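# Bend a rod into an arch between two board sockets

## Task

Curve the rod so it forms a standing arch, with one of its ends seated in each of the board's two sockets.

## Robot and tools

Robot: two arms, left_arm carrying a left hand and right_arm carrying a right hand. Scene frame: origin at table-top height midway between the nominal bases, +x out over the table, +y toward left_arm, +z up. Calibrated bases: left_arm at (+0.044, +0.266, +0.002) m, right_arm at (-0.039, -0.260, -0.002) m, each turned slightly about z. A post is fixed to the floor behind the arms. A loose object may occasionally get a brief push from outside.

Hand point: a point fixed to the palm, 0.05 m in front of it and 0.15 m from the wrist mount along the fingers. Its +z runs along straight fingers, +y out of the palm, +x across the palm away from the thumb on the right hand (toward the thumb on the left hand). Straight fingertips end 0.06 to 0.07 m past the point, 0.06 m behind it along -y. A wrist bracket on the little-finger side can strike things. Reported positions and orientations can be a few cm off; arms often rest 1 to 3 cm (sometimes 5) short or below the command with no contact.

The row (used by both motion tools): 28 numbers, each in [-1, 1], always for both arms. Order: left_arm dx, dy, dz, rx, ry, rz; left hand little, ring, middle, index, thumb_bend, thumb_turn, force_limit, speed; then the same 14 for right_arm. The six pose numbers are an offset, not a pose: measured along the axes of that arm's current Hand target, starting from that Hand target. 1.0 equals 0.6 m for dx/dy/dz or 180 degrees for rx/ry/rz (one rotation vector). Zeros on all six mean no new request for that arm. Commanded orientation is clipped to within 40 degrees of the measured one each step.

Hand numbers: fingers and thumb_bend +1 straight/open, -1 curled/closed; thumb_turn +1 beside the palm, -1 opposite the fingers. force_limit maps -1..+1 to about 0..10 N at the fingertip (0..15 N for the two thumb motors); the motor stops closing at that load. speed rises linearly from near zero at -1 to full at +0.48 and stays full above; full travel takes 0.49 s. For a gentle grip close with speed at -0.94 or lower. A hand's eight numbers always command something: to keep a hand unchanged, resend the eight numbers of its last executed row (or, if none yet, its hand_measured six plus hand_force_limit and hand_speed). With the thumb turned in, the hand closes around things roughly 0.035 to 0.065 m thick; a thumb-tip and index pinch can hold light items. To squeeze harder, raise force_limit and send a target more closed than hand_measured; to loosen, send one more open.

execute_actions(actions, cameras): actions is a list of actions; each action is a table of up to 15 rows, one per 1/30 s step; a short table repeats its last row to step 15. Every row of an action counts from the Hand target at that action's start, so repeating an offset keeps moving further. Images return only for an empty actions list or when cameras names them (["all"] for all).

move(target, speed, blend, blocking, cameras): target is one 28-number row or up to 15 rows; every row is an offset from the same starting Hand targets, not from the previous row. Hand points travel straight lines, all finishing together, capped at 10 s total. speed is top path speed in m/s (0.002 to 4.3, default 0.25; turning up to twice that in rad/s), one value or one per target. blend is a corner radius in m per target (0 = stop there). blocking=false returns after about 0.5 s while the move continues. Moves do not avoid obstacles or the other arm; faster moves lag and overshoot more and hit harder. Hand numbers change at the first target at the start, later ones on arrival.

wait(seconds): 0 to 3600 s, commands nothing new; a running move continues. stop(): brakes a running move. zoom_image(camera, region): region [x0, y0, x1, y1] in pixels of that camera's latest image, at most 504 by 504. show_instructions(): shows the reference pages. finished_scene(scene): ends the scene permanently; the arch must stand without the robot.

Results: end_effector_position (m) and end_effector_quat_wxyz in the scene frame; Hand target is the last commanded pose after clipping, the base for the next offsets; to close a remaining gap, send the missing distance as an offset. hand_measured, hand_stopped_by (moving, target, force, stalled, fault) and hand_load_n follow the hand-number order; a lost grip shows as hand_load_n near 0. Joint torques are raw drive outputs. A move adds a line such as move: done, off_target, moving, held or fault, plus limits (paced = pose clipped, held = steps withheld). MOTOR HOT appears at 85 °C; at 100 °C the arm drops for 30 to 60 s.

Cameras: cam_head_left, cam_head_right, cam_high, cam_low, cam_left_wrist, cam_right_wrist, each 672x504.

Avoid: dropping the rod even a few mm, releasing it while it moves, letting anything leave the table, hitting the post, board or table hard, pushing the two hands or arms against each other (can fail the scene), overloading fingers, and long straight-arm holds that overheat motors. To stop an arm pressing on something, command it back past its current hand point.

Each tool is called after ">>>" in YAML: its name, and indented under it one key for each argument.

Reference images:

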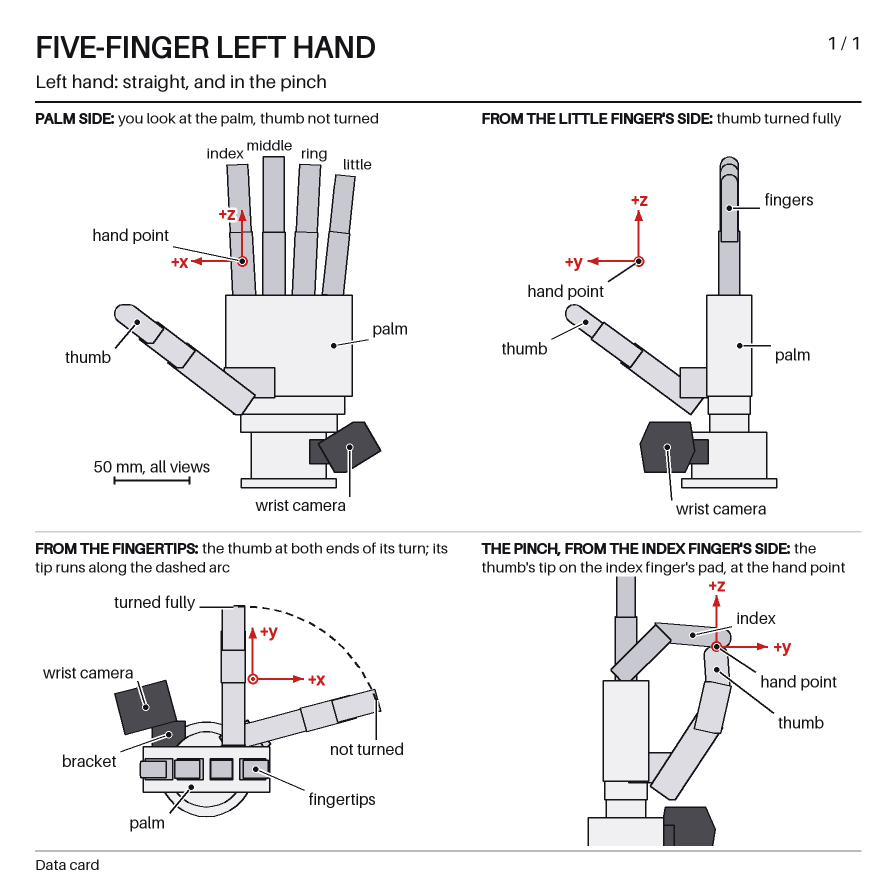

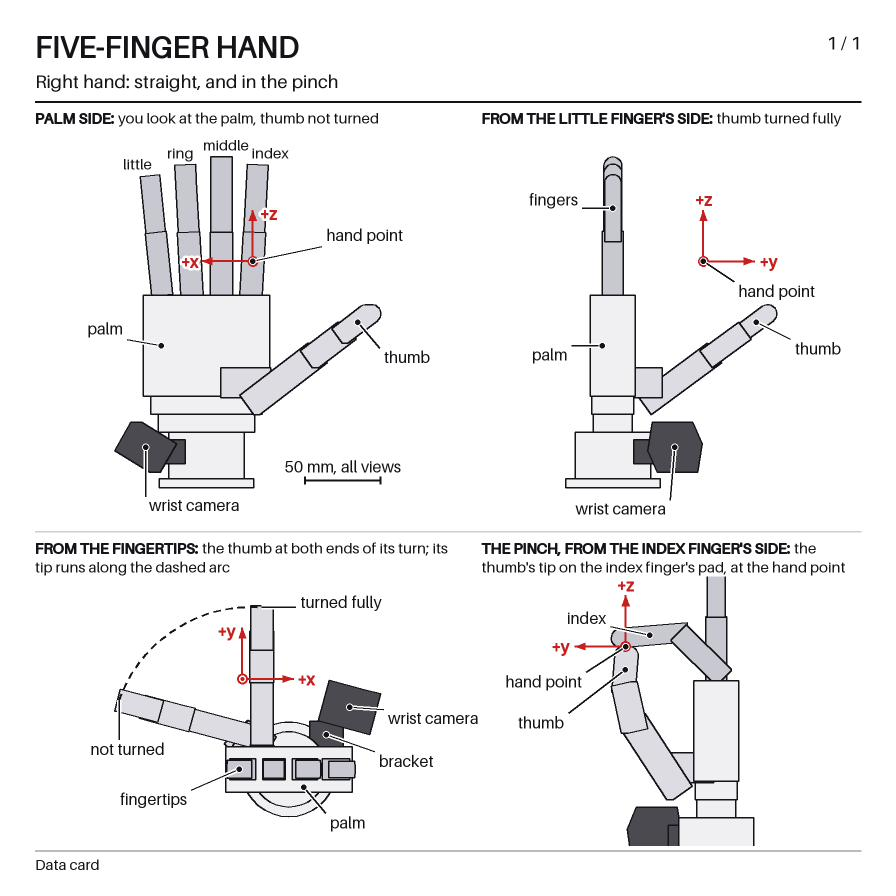

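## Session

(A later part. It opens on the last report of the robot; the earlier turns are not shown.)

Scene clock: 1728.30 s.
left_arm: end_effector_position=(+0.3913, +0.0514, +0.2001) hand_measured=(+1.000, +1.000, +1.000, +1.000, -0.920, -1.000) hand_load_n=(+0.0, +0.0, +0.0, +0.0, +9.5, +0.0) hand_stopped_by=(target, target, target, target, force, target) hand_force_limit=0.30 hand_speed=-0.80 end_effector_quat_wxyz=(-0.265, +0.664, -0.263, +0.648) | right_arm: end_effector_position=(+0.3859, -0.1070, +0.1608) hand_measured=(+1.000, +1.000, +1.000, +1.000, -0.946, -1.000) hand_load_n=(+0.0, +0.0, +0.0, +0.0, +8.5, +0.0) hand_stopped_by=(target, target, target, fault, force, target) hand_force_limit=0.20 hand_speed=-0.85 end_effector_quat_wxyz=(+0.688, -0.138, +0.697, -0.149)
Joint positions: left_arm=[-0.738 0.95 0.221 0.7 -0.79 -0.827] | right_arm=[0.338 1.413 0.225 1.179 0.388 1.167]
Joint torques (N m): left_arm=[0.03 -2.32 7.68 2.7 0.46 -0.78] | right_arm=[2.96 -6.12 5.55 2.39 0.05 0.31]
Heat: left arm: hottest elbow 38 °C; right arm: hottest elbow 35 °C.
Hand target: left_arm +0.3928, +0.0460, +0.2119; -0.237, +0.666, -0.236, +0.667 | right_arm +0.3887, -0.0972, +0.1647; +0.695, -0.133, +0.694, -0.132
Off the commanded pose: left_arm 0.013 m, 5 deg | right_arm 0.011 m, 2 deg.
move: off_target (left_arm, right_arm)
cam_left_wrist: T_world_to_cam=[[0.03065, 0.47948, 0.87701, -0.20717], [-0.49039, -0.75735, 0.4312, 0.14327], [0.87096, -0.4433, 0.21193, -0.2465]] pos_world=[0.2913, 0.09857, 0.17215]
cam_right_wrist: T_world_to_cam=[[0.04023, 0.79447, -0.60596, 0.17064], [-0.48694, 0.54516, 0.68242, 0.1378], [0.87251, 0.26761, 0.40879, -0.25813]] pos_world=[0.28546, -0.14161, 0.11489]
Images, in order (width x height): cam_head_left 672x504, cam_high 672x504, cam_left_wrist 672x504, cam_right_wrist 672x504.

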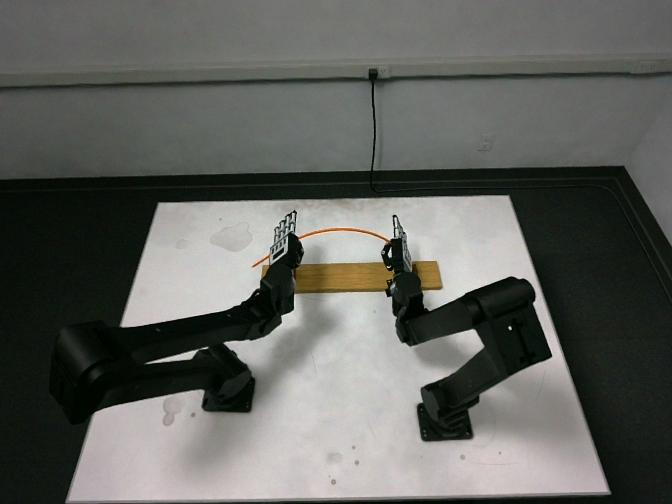

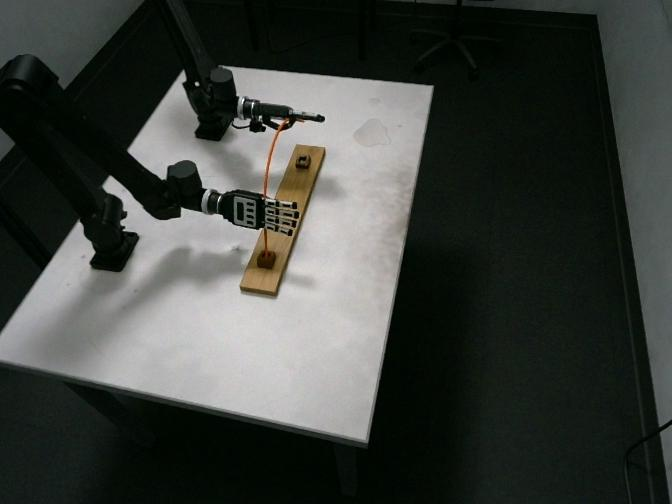

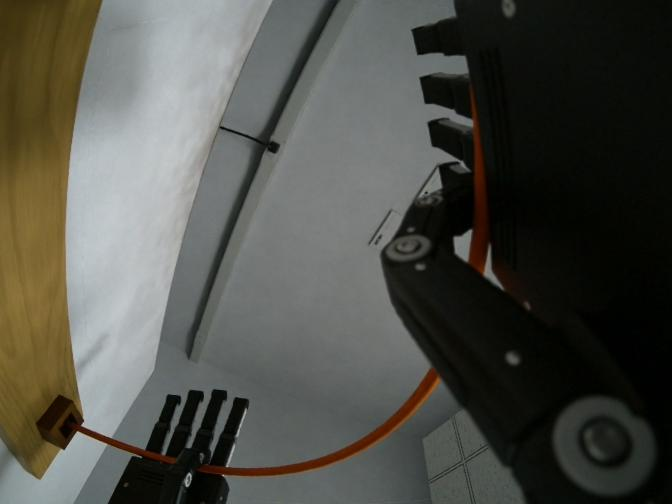

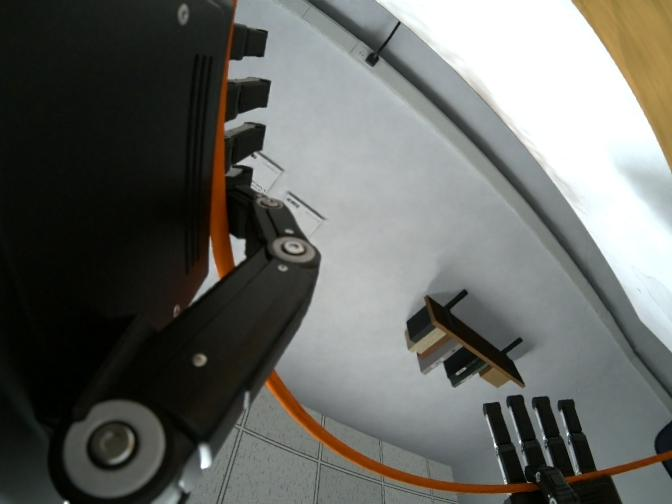

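>>> move:
  target:
    - [0.0345,0.0278,-0.005,0,0.0214,-0.0625,1,1,1,1,-1.0,-1,0.3,-0.8,0,0,0,0,0,0,1,1,1,1,-1.0,-1,0.2,-0.85]
  speed: 0.04
  cameras: ["cam_left_wrist", "cam_high", "cam_head_left", "cam_head_right", "cam_right_wrist"]

>>> zoom_image:
  camera: "cam_high"
  region: [200, 40, 360, 300]

>>> zoom_image:
  camera: "cam_head_left"
  region: [235, 205, 315, 300]

Scene clock: 1804.50 s.
left_arm: end_effector_position=(+0.3967, +0.0391, +0.1986) hand_measured=(+1.000, +1.000, +1.000, +1.000, -0.920, -1.000) hand_load_n=(+0.0, +0.0, +0.0, -0.5, +10.0, +0.0) hand_stopped_by=(target, target, target, target, force, target) hand_force_limit=0.30 hand_speed=-0.80 end_effector_quat_wxyz=(-0.212, +0.670, -0.201, +0.682) | right_arm: end_effector_position=(+0.3865, -0.1086, +0.1604) hand_measured=(+1.000, +1.000, +1.000, +1.000, -0.946, -1.000) hand_load_n=(+0.0, +0.0, +0.0, +0.0, +8.5, +0.0) hand_stopped_by=(target, target, target, fault, force, target) hand_force_limit=0.20 hand_speed=-0.85 end_effector_quat_wxyz=(+0.687, -0.135, +0.697, -0.152)
Joint positions: left_arm=[-0.755 1.124 0.207 0.947 -0.805 -0.957] | right_arm=[0.338 1.414 0.225 1.179 0.397 1.167]
Joint torques (N m): left_arm=[-2.49 -3.72 6.9 2.82 0.68 -0.91] | right_arm=[2.96 -6.24 5.53 2.36 -0.29 0.31]
Heat: left arm: hottest elbow 36 °C; right arm: hottest elbow 35 °C.
Hand target: left_arm +0.3897, +0.0199, +0.2175; -0.162, +0.663, -0.178, +0.709 | right_arm +0.3887, -0.0972, +0.1647; +0.695, -0.133, +0.694, -0.132
Off the commanded pose: left_arm 0.028 m, 7 deg | right_arm 0.012 m, 2 deg.
move: off_target (left_arm)
cam_left_wrist: T_world_to_cam=[[-0.00493, 0.62274, 0.78241, -0.17278], [-0.5119, -0.6737, 0.53299, 0.12219], [0.85903, -0.39789, 0.32211, -0.27518]] pos_world=[0.29808, 0.08043, 0.1587]
cam_right_wrist: T_world_to_cam=[[0.04649, 0.7939, -0.60627, 0.16926], [-0.48183, 0.54948, 0.68258, 0.13769], [0.87503, 0.26038, 0.40807, -0.25964]] pos_world=[0.28567, -0.14243, 0.11458]
Images, in order (width x height): cam_head_left 672x504, cam_head_right 672x504, cam_high 672x504, cam_left_wrist 672x504, cam_right_wrist 672x504.

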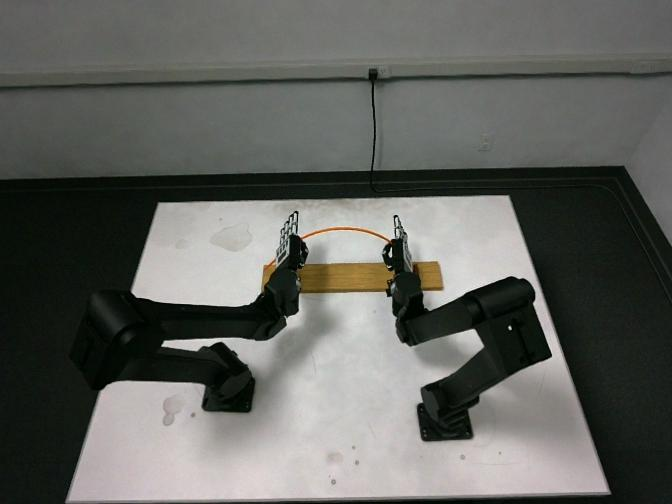

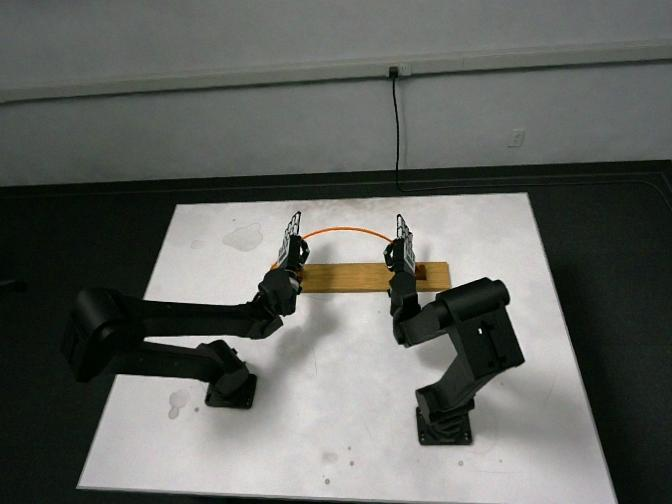

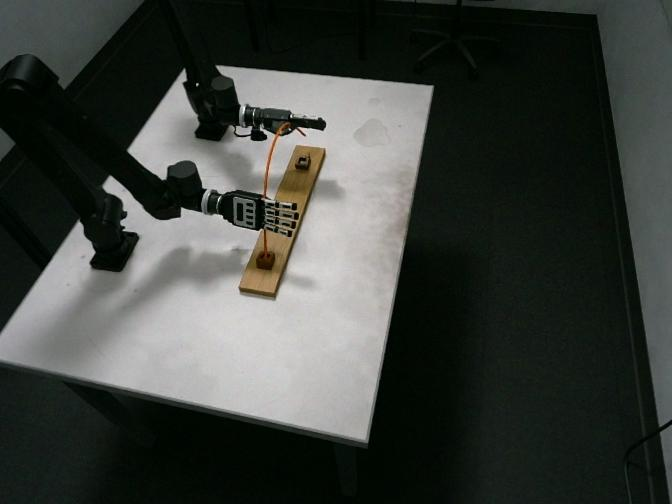

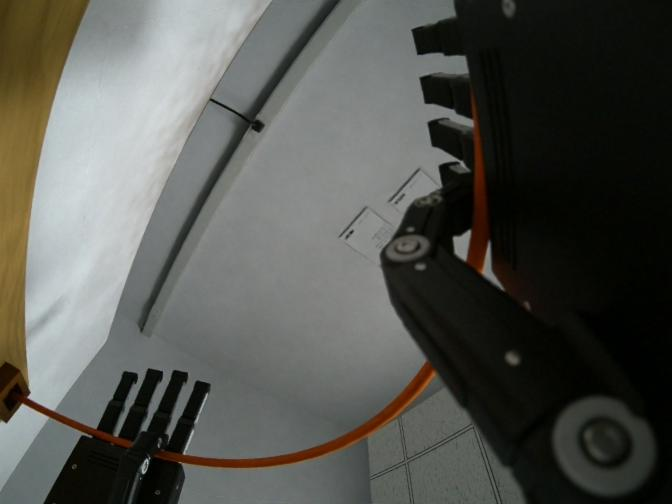

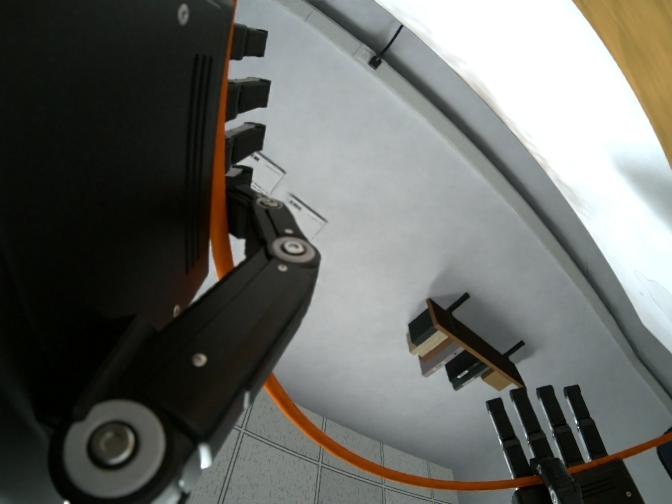

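Scaled by 1.938.

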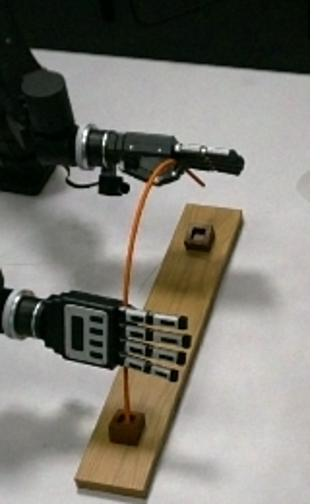

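Scaled by 5.305.

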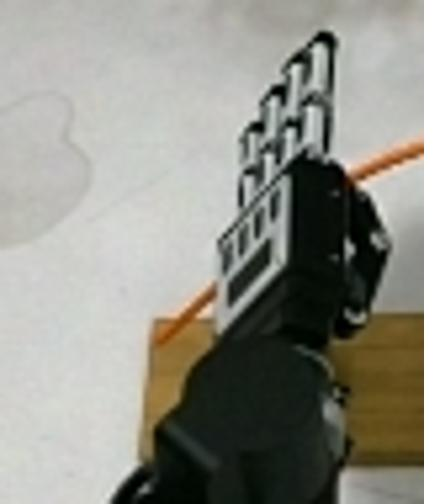

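>>> move:
  target:
    - [0.0333,0.0317,-0.0075,0,0.02,-0.05,1,1,1,1,-1.0,-1,0.3,-0.8,-0.0083,0.0075,0,0,0,0,1,1,1,1,-1.0,-1,0.2,-0.85]
  speed: 0.04
  cameras: ["cam_left_wrist", "cam_high", "cam_head_left", "cam_head_right", "cam_right_wrist"]

>>> zoom_image:
  camera: "cam_high"
  region: [220, 80, 340, 200]

>>> zoom_image:
  camera: "cam_head_left"
  region: [235, 205, 315, 300]

Scene clock: 1833.93 s.
left_arm: end_effector_position=(+0.3931, +0.0231, +0.1989) hand_measured=(+1.000, +1.000, +1.000, +1.000, -0.920, -1.000) hand_load_n=(-0.5, +0.0, +0.0, +0.0, +9.5, +0.0) hand_stopped_by=(target, target, target, target, force, target) hand_force_limit=0.30 hand_speed=-0.80 end_effector_quat_wxyz=(-0.166, +0.668, -0.152, +0.710) | right_arm: end_effector_position=(+0.3877, -0.1127, +0.1606) hand_measured=(+1.000, +1.000, +1.000, +1.000, -0.946, -1.000) hand_load_n=(+0.0, +0.0, +0.0, +0.0, +8.0, +0.0) hand_stopped_by=(target, target, target, fault, force, target) hand_force_limit=0.20 hand_speed=-0.85 end_effector_quat_wxyz=(+0.686, -0.126, +0.699, -0.160)
Joint positions: left_arm=[-0.807 1.288 0.207 1.175 -0.852 -1.047] | right_arm=[0.342 1.413 0.225 1.179 0.426 1.167]
Joint torques (N m): left_arm=[-3.43 -5.36 7.19 3.02 1.18 -0.89] | right_arm=[4.37 -7.3 5.98 1.63 -0.6 0.31]
Heat: left arm: hottest elbow 35 °C; right arm: hottest elbow 36 °C.
Hand target: left_arm +0.3837, -0.0060, +0.2260; -0.100, +0.653, -0.130, +0.740 | right_arm +0.3886, -0.0910, +0.1677; +0.695, -0.133, +0.694, -0.132
Off the commanded pose: left_arm 0.041 m, 9 deg | right_arm 0.023 m, 4 deg.
move: off_target (left_arm, right_arm)
cam_left_wrist: T_world_to_cam=[[-0.03028, 0.7253, 0.68776, -0.13669], [-0.54184, -0.59012, 0.59847, 0.10632], [0.83993, -0.35454, 0.41087, -0.28963]] pos_world=[0.29674, 0.0592, 0.14938]
cam_right_wrist: T_world_to_cam=[[0.06664, 0.79243, -0.60631, 0.16457], [-0.46816, 0.56145, 0.68235, 0.13652], [0.88113, 0.23838, 0.4084, -0.26459]] pos_world=[0.28608, -0.14399, 0.11468]
Images, in order (width x height): cam_head_left 672x504, cam_head_right 672x504, cam_high 672x504, cam_left_wrist 672x504, cam_right_wrist 672x504.

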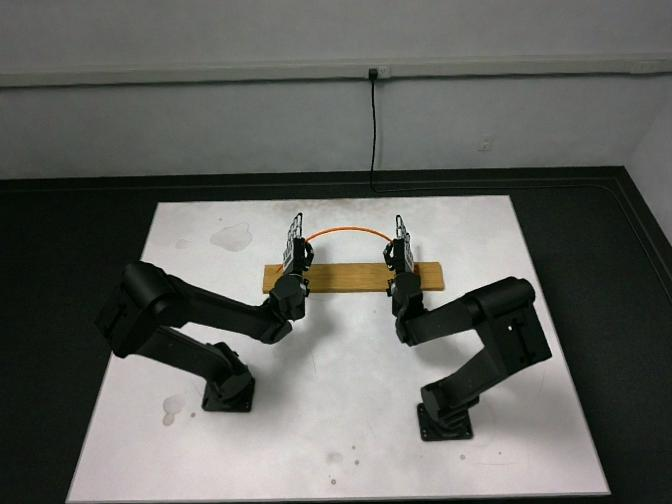

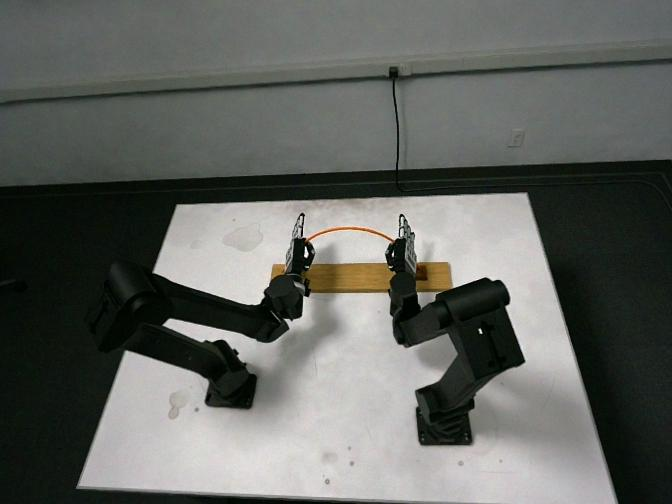

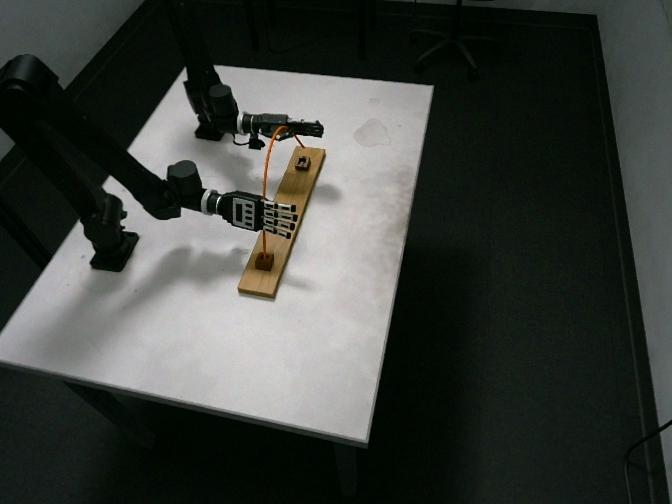

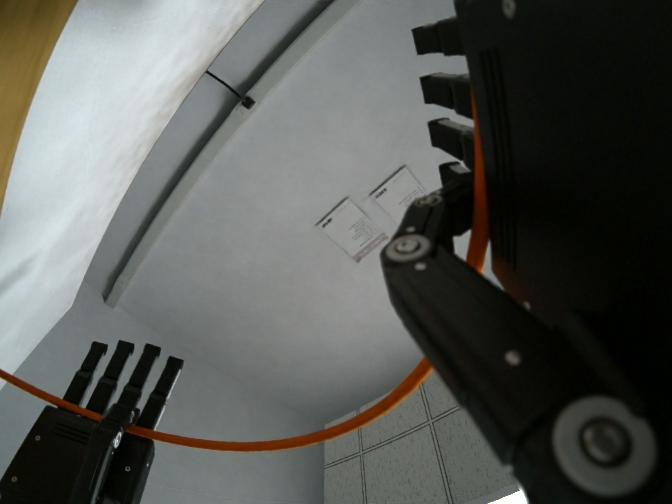

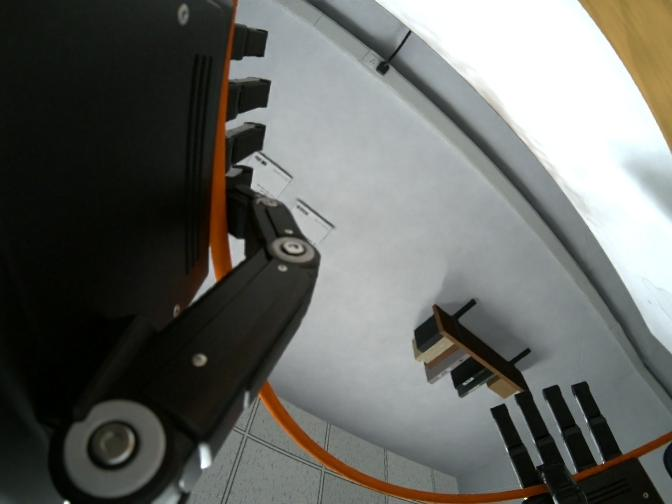

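Scaled by 4.200.

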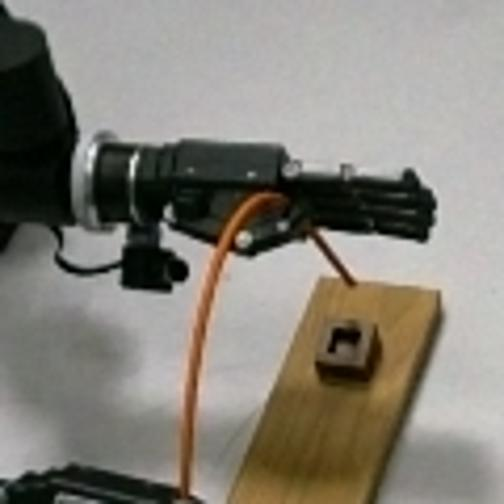

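Scaled by 5.305.

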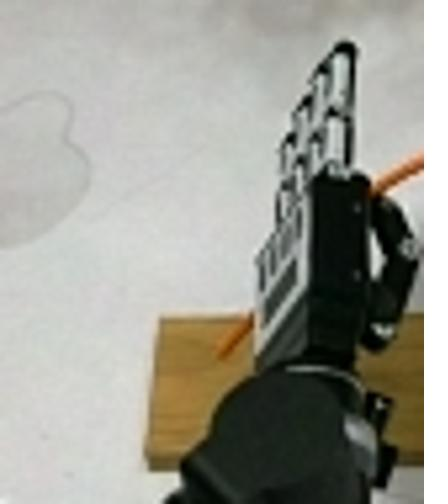

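>>> move:
  target:
    - [0.0263,0.0473,0.0045,0,0,-0.0333,1,1,1,1,-1.0,-1,0.3,-0.8,-0.0037,0.0093,0,0,0,0,1,1,1,1,-1.0,-1,0.2,-0.85]
  speed: 0.04
  cameras: ["cam_left_wrist", "cam_high", "cam_head_left", "cam_head_right", "cam_right_wrist"]

>>> zoom_image:
  camera: "cam_high"
  region: [240, 100, 340, 200]

>>> zoom_image:
  camera: "cam_head_left"
  region: [235, 205, 315, 300]

Scene clock: 1862.00 s.
left_arm: end_effector_position=(+0.3862, +0.0111, +0.1885) hand_measured=(+1.000, +1.000, +1.000, +1.000, -0.920, -1.000) hand_load_n=(-0.5, +0.0, +0.0, +0.0, +9.0, +0.0) hand_stopped_by=(target, target, target, target, force, target) hand_force_limit=0.30 hand_speed=-0.80 end_effector_quat_wxyz=(-0.143, +0.683, -0.120, +0.707) | right_arm: end_effector_position=(+0.3883, -0.1150, +0.1615) hand_measured=(+1.000, +1.000, +1.000, +1.000, -0.946, -1.000) hand_load_n=(+0.0, +0.0, +0.0, +0.0, +8.0, +0.5) hand_stopped_by=(target, target, target, fault, force, target) hand_force_limit=0.20 hand_speed=-0.85 end_effector_quat_wxyz=(+0.685, -0.114, +0.700, -0.166)
Joint positions: left_arm=[-0.876 1.365 0.218 1.214 -0.94 -1.144] | right_arm=[0.353 1.413 0.226 1.179 0.461 1.175]
Joint torques (N m): left_arm=[-4.01 -5.83 10.51 2.78 1.64 -0.75] | right_arm=[5.19 -6.95 6.22 1.58 -1.19 0.24]
Heat: left arm: hottest elbow 35 °C; right arm: hottest elbow 36 °C.
Hand target: left_arm +0.3839, -0.0380, +0.2321; -0.061, +0.658, -0.096, +0.744 | right_arm +0.3886, -0.0851, +0.1675; +0.695, -0.133, +0.694, -0.132
Off the commanded pose: left_arm 0.066 m, 11 deg | right_arm 0.031 m, 5 deg.
move: off_target (left_arm, right_arm)
cam_left_wrist: T_world_to_cam=[[-0.02677, 0.77766, 0.62811, -0.11174], [-0.52022, -0.54739, 0.65555, 0.08208], [0.85361, -0.30921, 0.41921, -0.2912]] pos_world=[0.28828, 0.04179, 0.13845]
cam_right_wrist: T_world_to_cam=[[0.08722, 0.79532, -0.59988, 0.15822], [-0.45504, 0.56749, 0.68622, 0.13248], [0.88619, 0.21311, 0.4114, -0.27028]] pos_world=[0.286, -0.14342, 0.11519]
Images, in order (width x height): cam_head_left 672x504, cam_head_right 672x504, cam_high 672x504, cam_left_wrist 672x504, cam_right_wrist 672x504.

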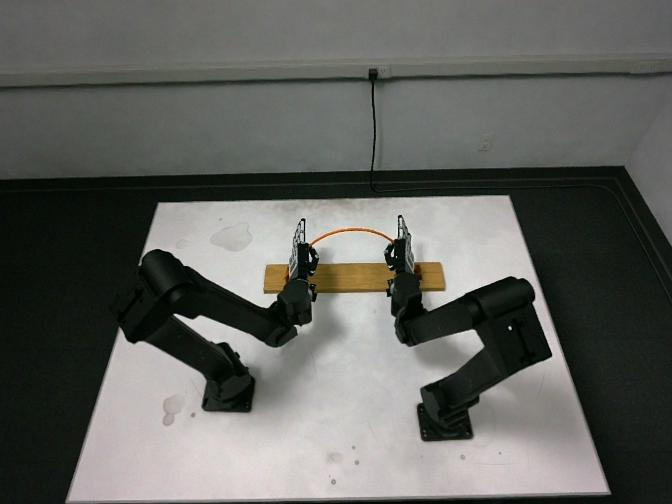

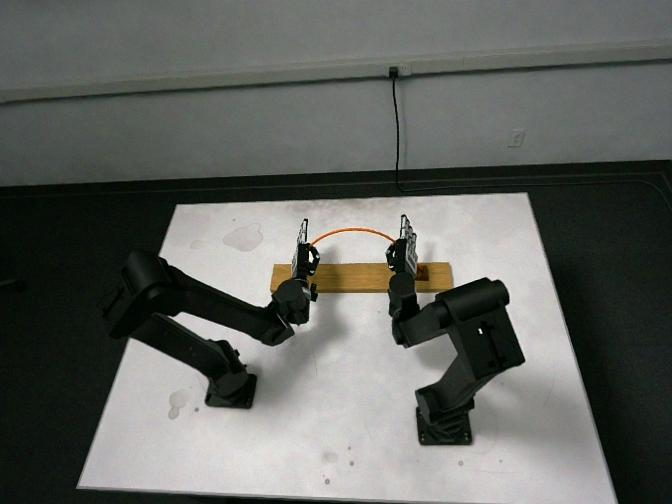

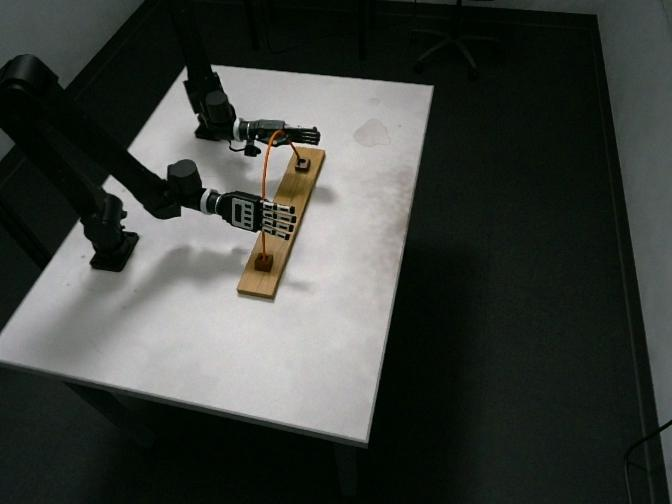

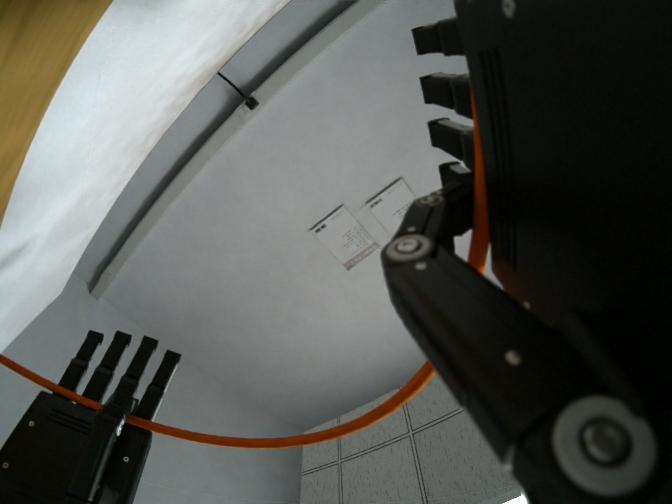

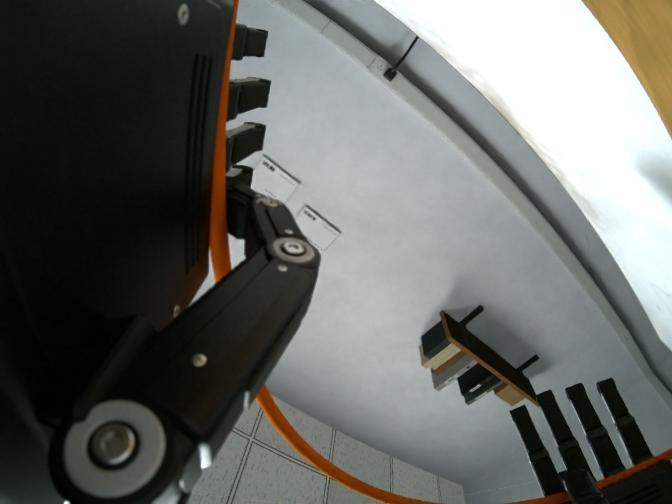

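Scaled by 5.040.

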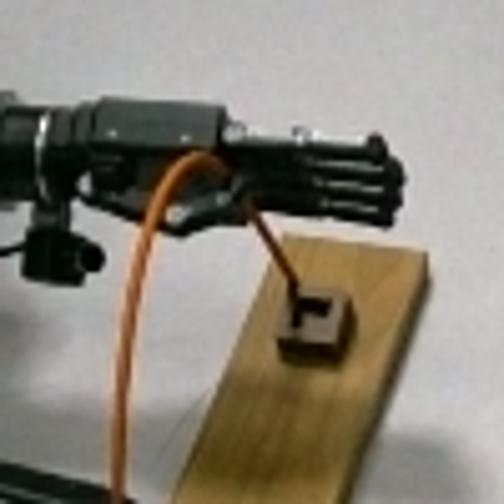

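Scaled by 5.305.

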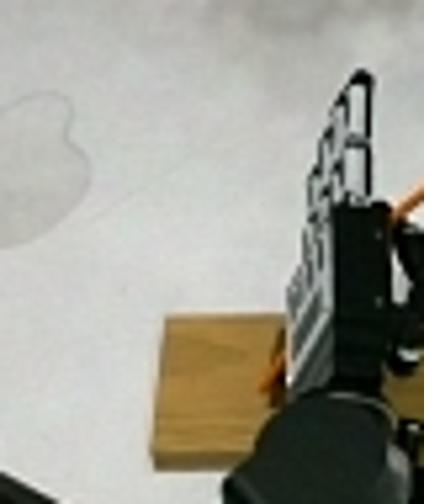

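>>> zoom_image:
  camera: "cam_high"
  region: [282, 140, 322, 180]

>>> zoom_image:
  camera: "cam_head_left"
  region: [270, 260, 305, 295]

>>> zoom_image:
  camera: "cam_head_right"
  region: [260, 250, 310, 300]

Scaled by 12.600.

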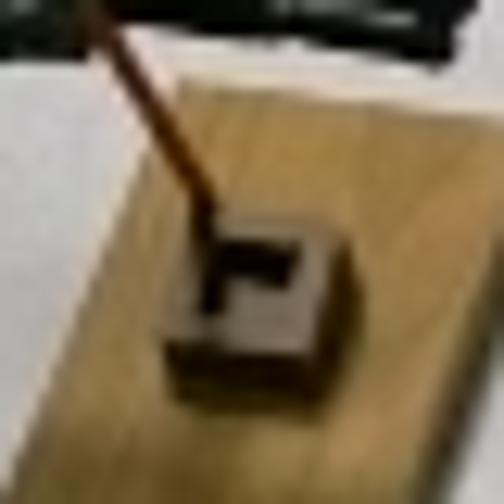

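Scaled by 14.400.

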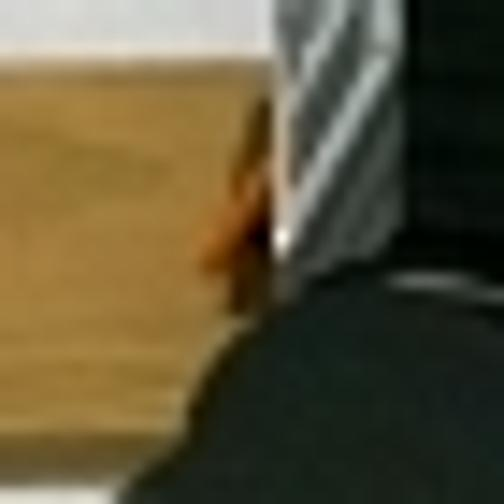

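Scaled by 10.080.

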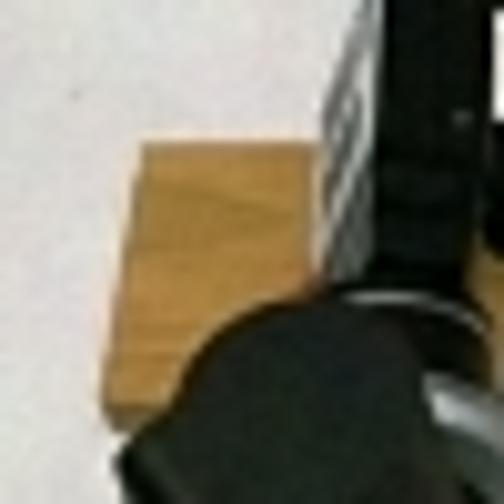

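>>> move:
  target:
    - [0.0498,0.0243,0.0342,0,0,0,1,1,1,1,-1.0,-1,0.3,-0.8,0,0,0,0,0,0,1,1,1,1,-1.0,-1,0.2,-0.85]
  speed: 0.05
  cameras: ["cam_high", "cam_head_left", "cam_head_right"]

>>> zoom_image:
  camera: "cam_high"
  region: [282, 140, 322, 180]

>>> zoom_image:
  camera: "cam_head_left"
  region: [270, 260, 305, 295]

Scene clock: 1886.10 s.
left_arm: end_effector_position=(+0.4017, -0.0053, +0.2136) hand_measured=(+1.000, +1.000, +1.000, +1.000, -0.920, -1.000) hand_load_n=(+0.0, +0.0, +0.0, +0.0, +9.0, +0.0) hand_stopped_by=(target, target, target, target, force, target) hand_force_limit=0.30 hand_speed=-0.80 end_effector_quat_wxyz=(-0.140, +0.680, -0.106, +0.712) | right_arm: end_effector_position=(+0.3891, -0.1184, +0.1631) hand_measured=(+1.000, +1.000, +1.000, +1.000, -0.946, -1.000) hand_load_n=(+0.0, +0.0, +0.0, -0.5, +8.0, +1.0) hand_stopped_by=(target, target, target, fault, force, target) hand_force_limit=0.20 hand_speed=-0.85 end_effector_quat_wxyz=(+0.685, -0.100, +0.703, -0.163)
Joint positions: left_arm=[-0.876 1.33 0.296 1.125 -0.954 -1.147] | right_arm=[0.353 1.413 0.226 1.179 0.478 1.199]
Joint torques (N m): left_arm=[-3.96 -6.83 12.25 1.33 2.21 -0.65] | right_arm=[5.19 -6.95 6.15 1.63 -1.85 0.01]
Heat: left arm: hottest elbow 36 °C; right arm: hottest elbow 35 °C.
Hand target: left_arm +0.4000, -0.0599, +0.2601; -0.061, +0.658, -0.096, +0.744 | right_arm +0.3886, -0.0850, +0.1675; +0.695, -0.133, +0.694, -0.132
Off the commanded pose: left_arm 0.072 m, 10 deg | right_arm 0.034 m, 5 deg.
move: off_target (left_arm)
Images, in order (width x height): cam_head_left 672x504, cam_head_right 672x504, cam_high 672x504.

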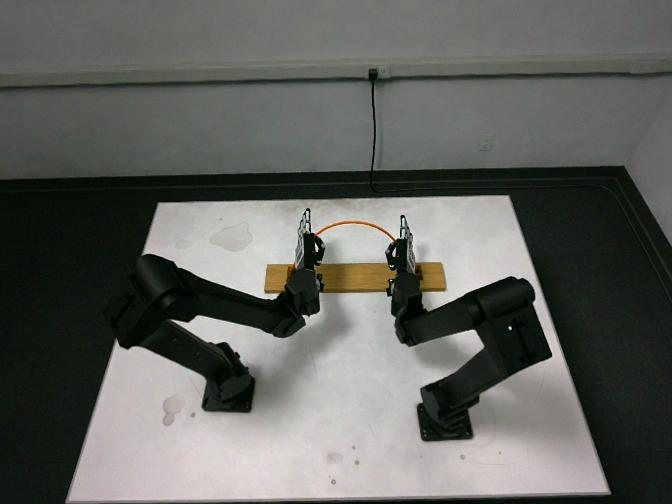

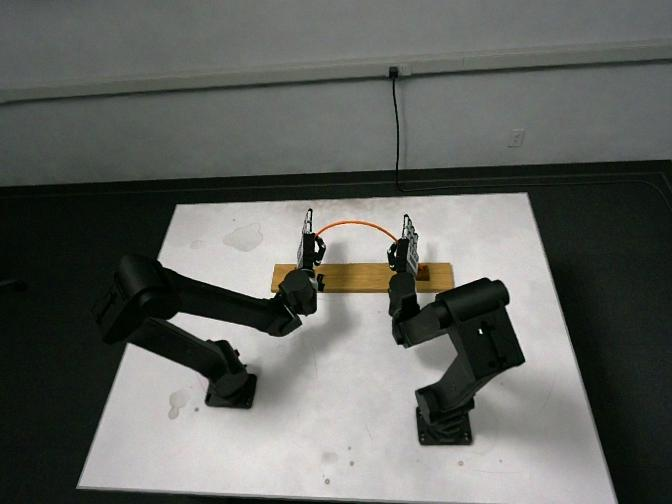

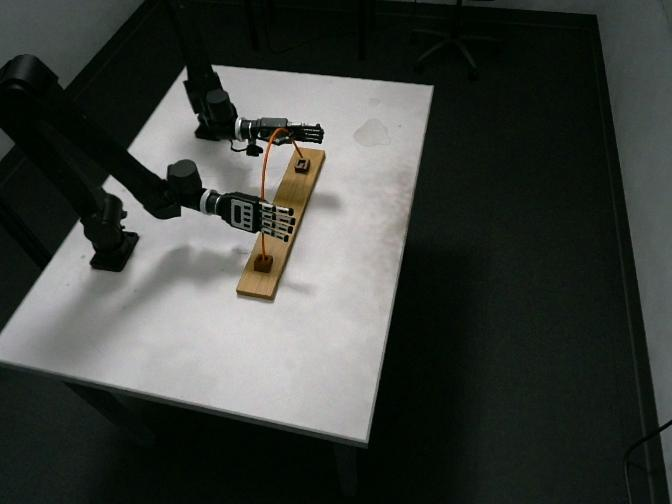

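Scaled by 12.600.

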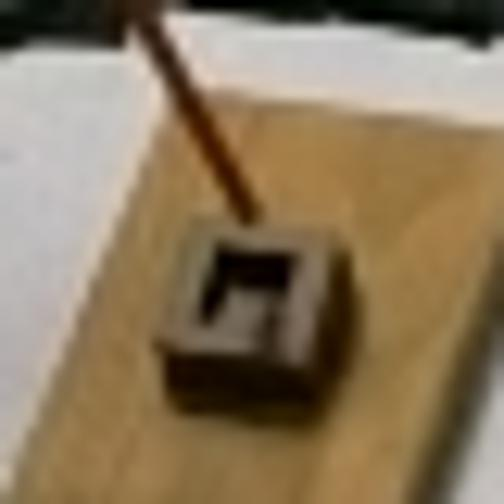

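Scaled by 14.400.

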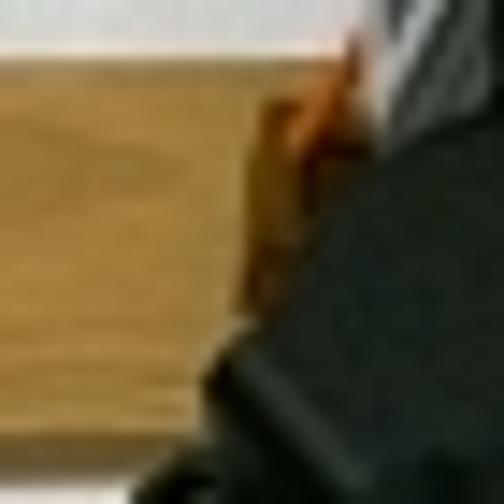

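>>> move:
  target:
    - [-0.0247,0.0008,-0.0082,0,0,0,1,1,1,1,-1.0,-1,0.3,-0.8,0,0,0,0,0,0,1,1,1,1,-1.0,-1,0.2,-0.85]
  speed: 0.04
  cameras: ["cam_high", "cam_head_left", "cam_head_right"]

>>> zoom_image:
  camera: "cam_high"
  region: [282, 140, 322, 180]

>>> zoom_image:
  camera: "cam_head_left"
  region: [270, 260, 305, 295]

Scene clock: 1898.33 s.
left_arm: end_effector_position=(+0.4030, -0.0062, +0.2070) hand_measured=(+1.000, +1.000, +1.000, +1.000, -0.920, -1.000) hand_load_n=(+0.0, +0.0, +0.0, +0.0, +8.5, +0.0) hand_stopped_by=(target, target, target, target, force, target) hand_force_limit=0.30 hand_speed=-0.80 end_effector_quat_wxyz=(-0.138, +0.682, -0.103, +0.711) | right_arm: end_effector_position=(+0.3891, -0.1186, +0.1631) hand_measured=(+1.000, +1.000, +1.000, +1.000, -0.946, -1.000) hand_load_n=(+0.0, +0.0, +0.0, +0.0, +8.0, +0.5) hand_stopped_by=(target, target, target, fault, force, target) hand_force_limit=0.20 hand_speed=-0.85 end_effector_quat_wxyz=(+0.685, -0.100, +0.703, -0.164)
Joint positions: left_arm=[-0.876 1.366 0.296 1.156 -0.957 -1.158] | right_arm=[0.353 1.413 0.226 1.179 0.479 1.199]
Joint torques (N m): left_arm=[-3.72 -5.89 10.4 2.56 2.26 -0.57] | right_arm=[5.13 -6.95 6.15 1.65 -1.89 0.01]
Heat: left arm: hottest elbow 37 °C; right arm: hottest elbow 35 °C.
Hand target: left_arm +0.3969, -0.0570, +0.2450; -0.061, +0.659, -0.096, +0.744 | right_arm +0.3885, -0.0850, +0.1675; +0.695, -0.133, +0.694, -0.132
Off the commanded pose: left_arm 0.064 m, 10 deg | right_arm 0.034 m, 5 deg.
move: off_target (left_arm)
Images, in order (width x height): cam_head_left 672x504, cam_head_right 672x504, cam_high 672x504.

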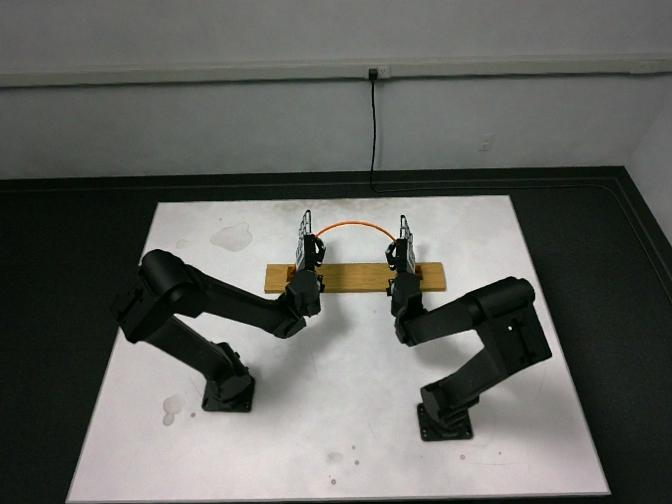

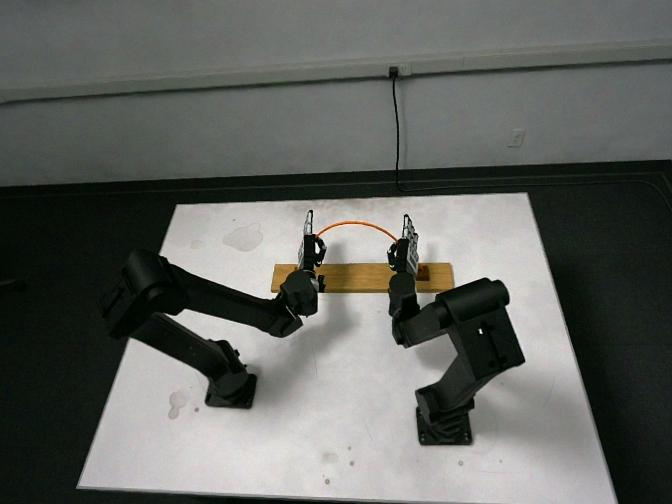

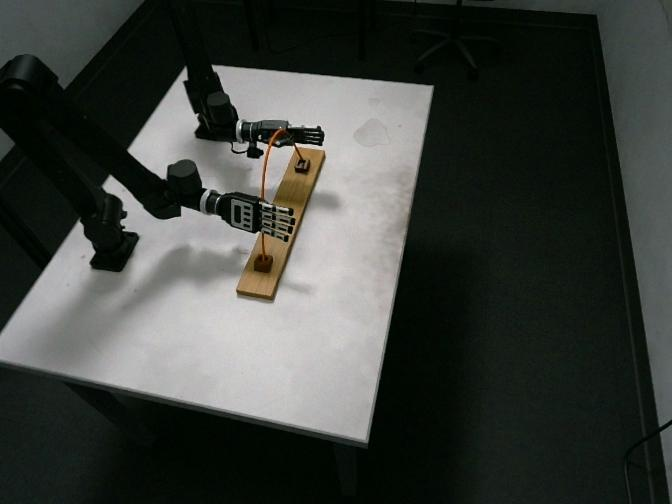

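Scaled by 12.600.

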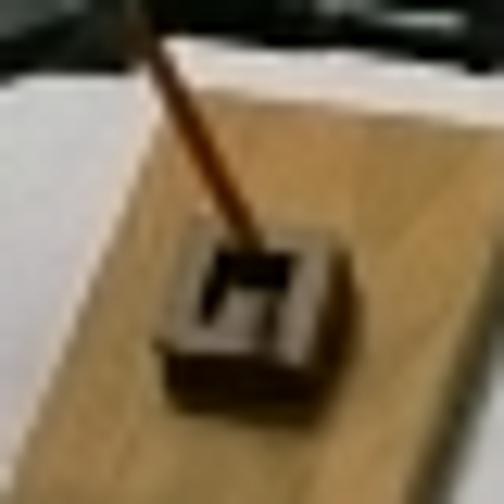

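Scaled by 14.400.

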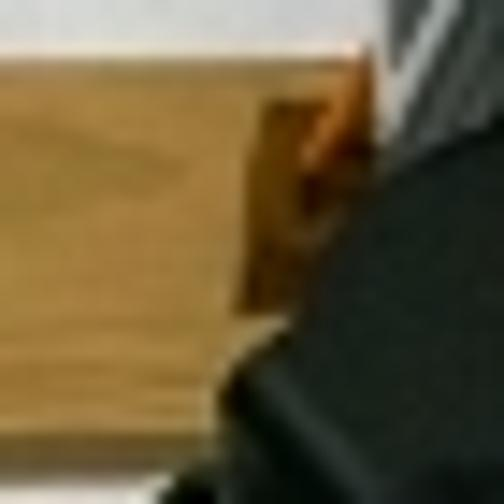

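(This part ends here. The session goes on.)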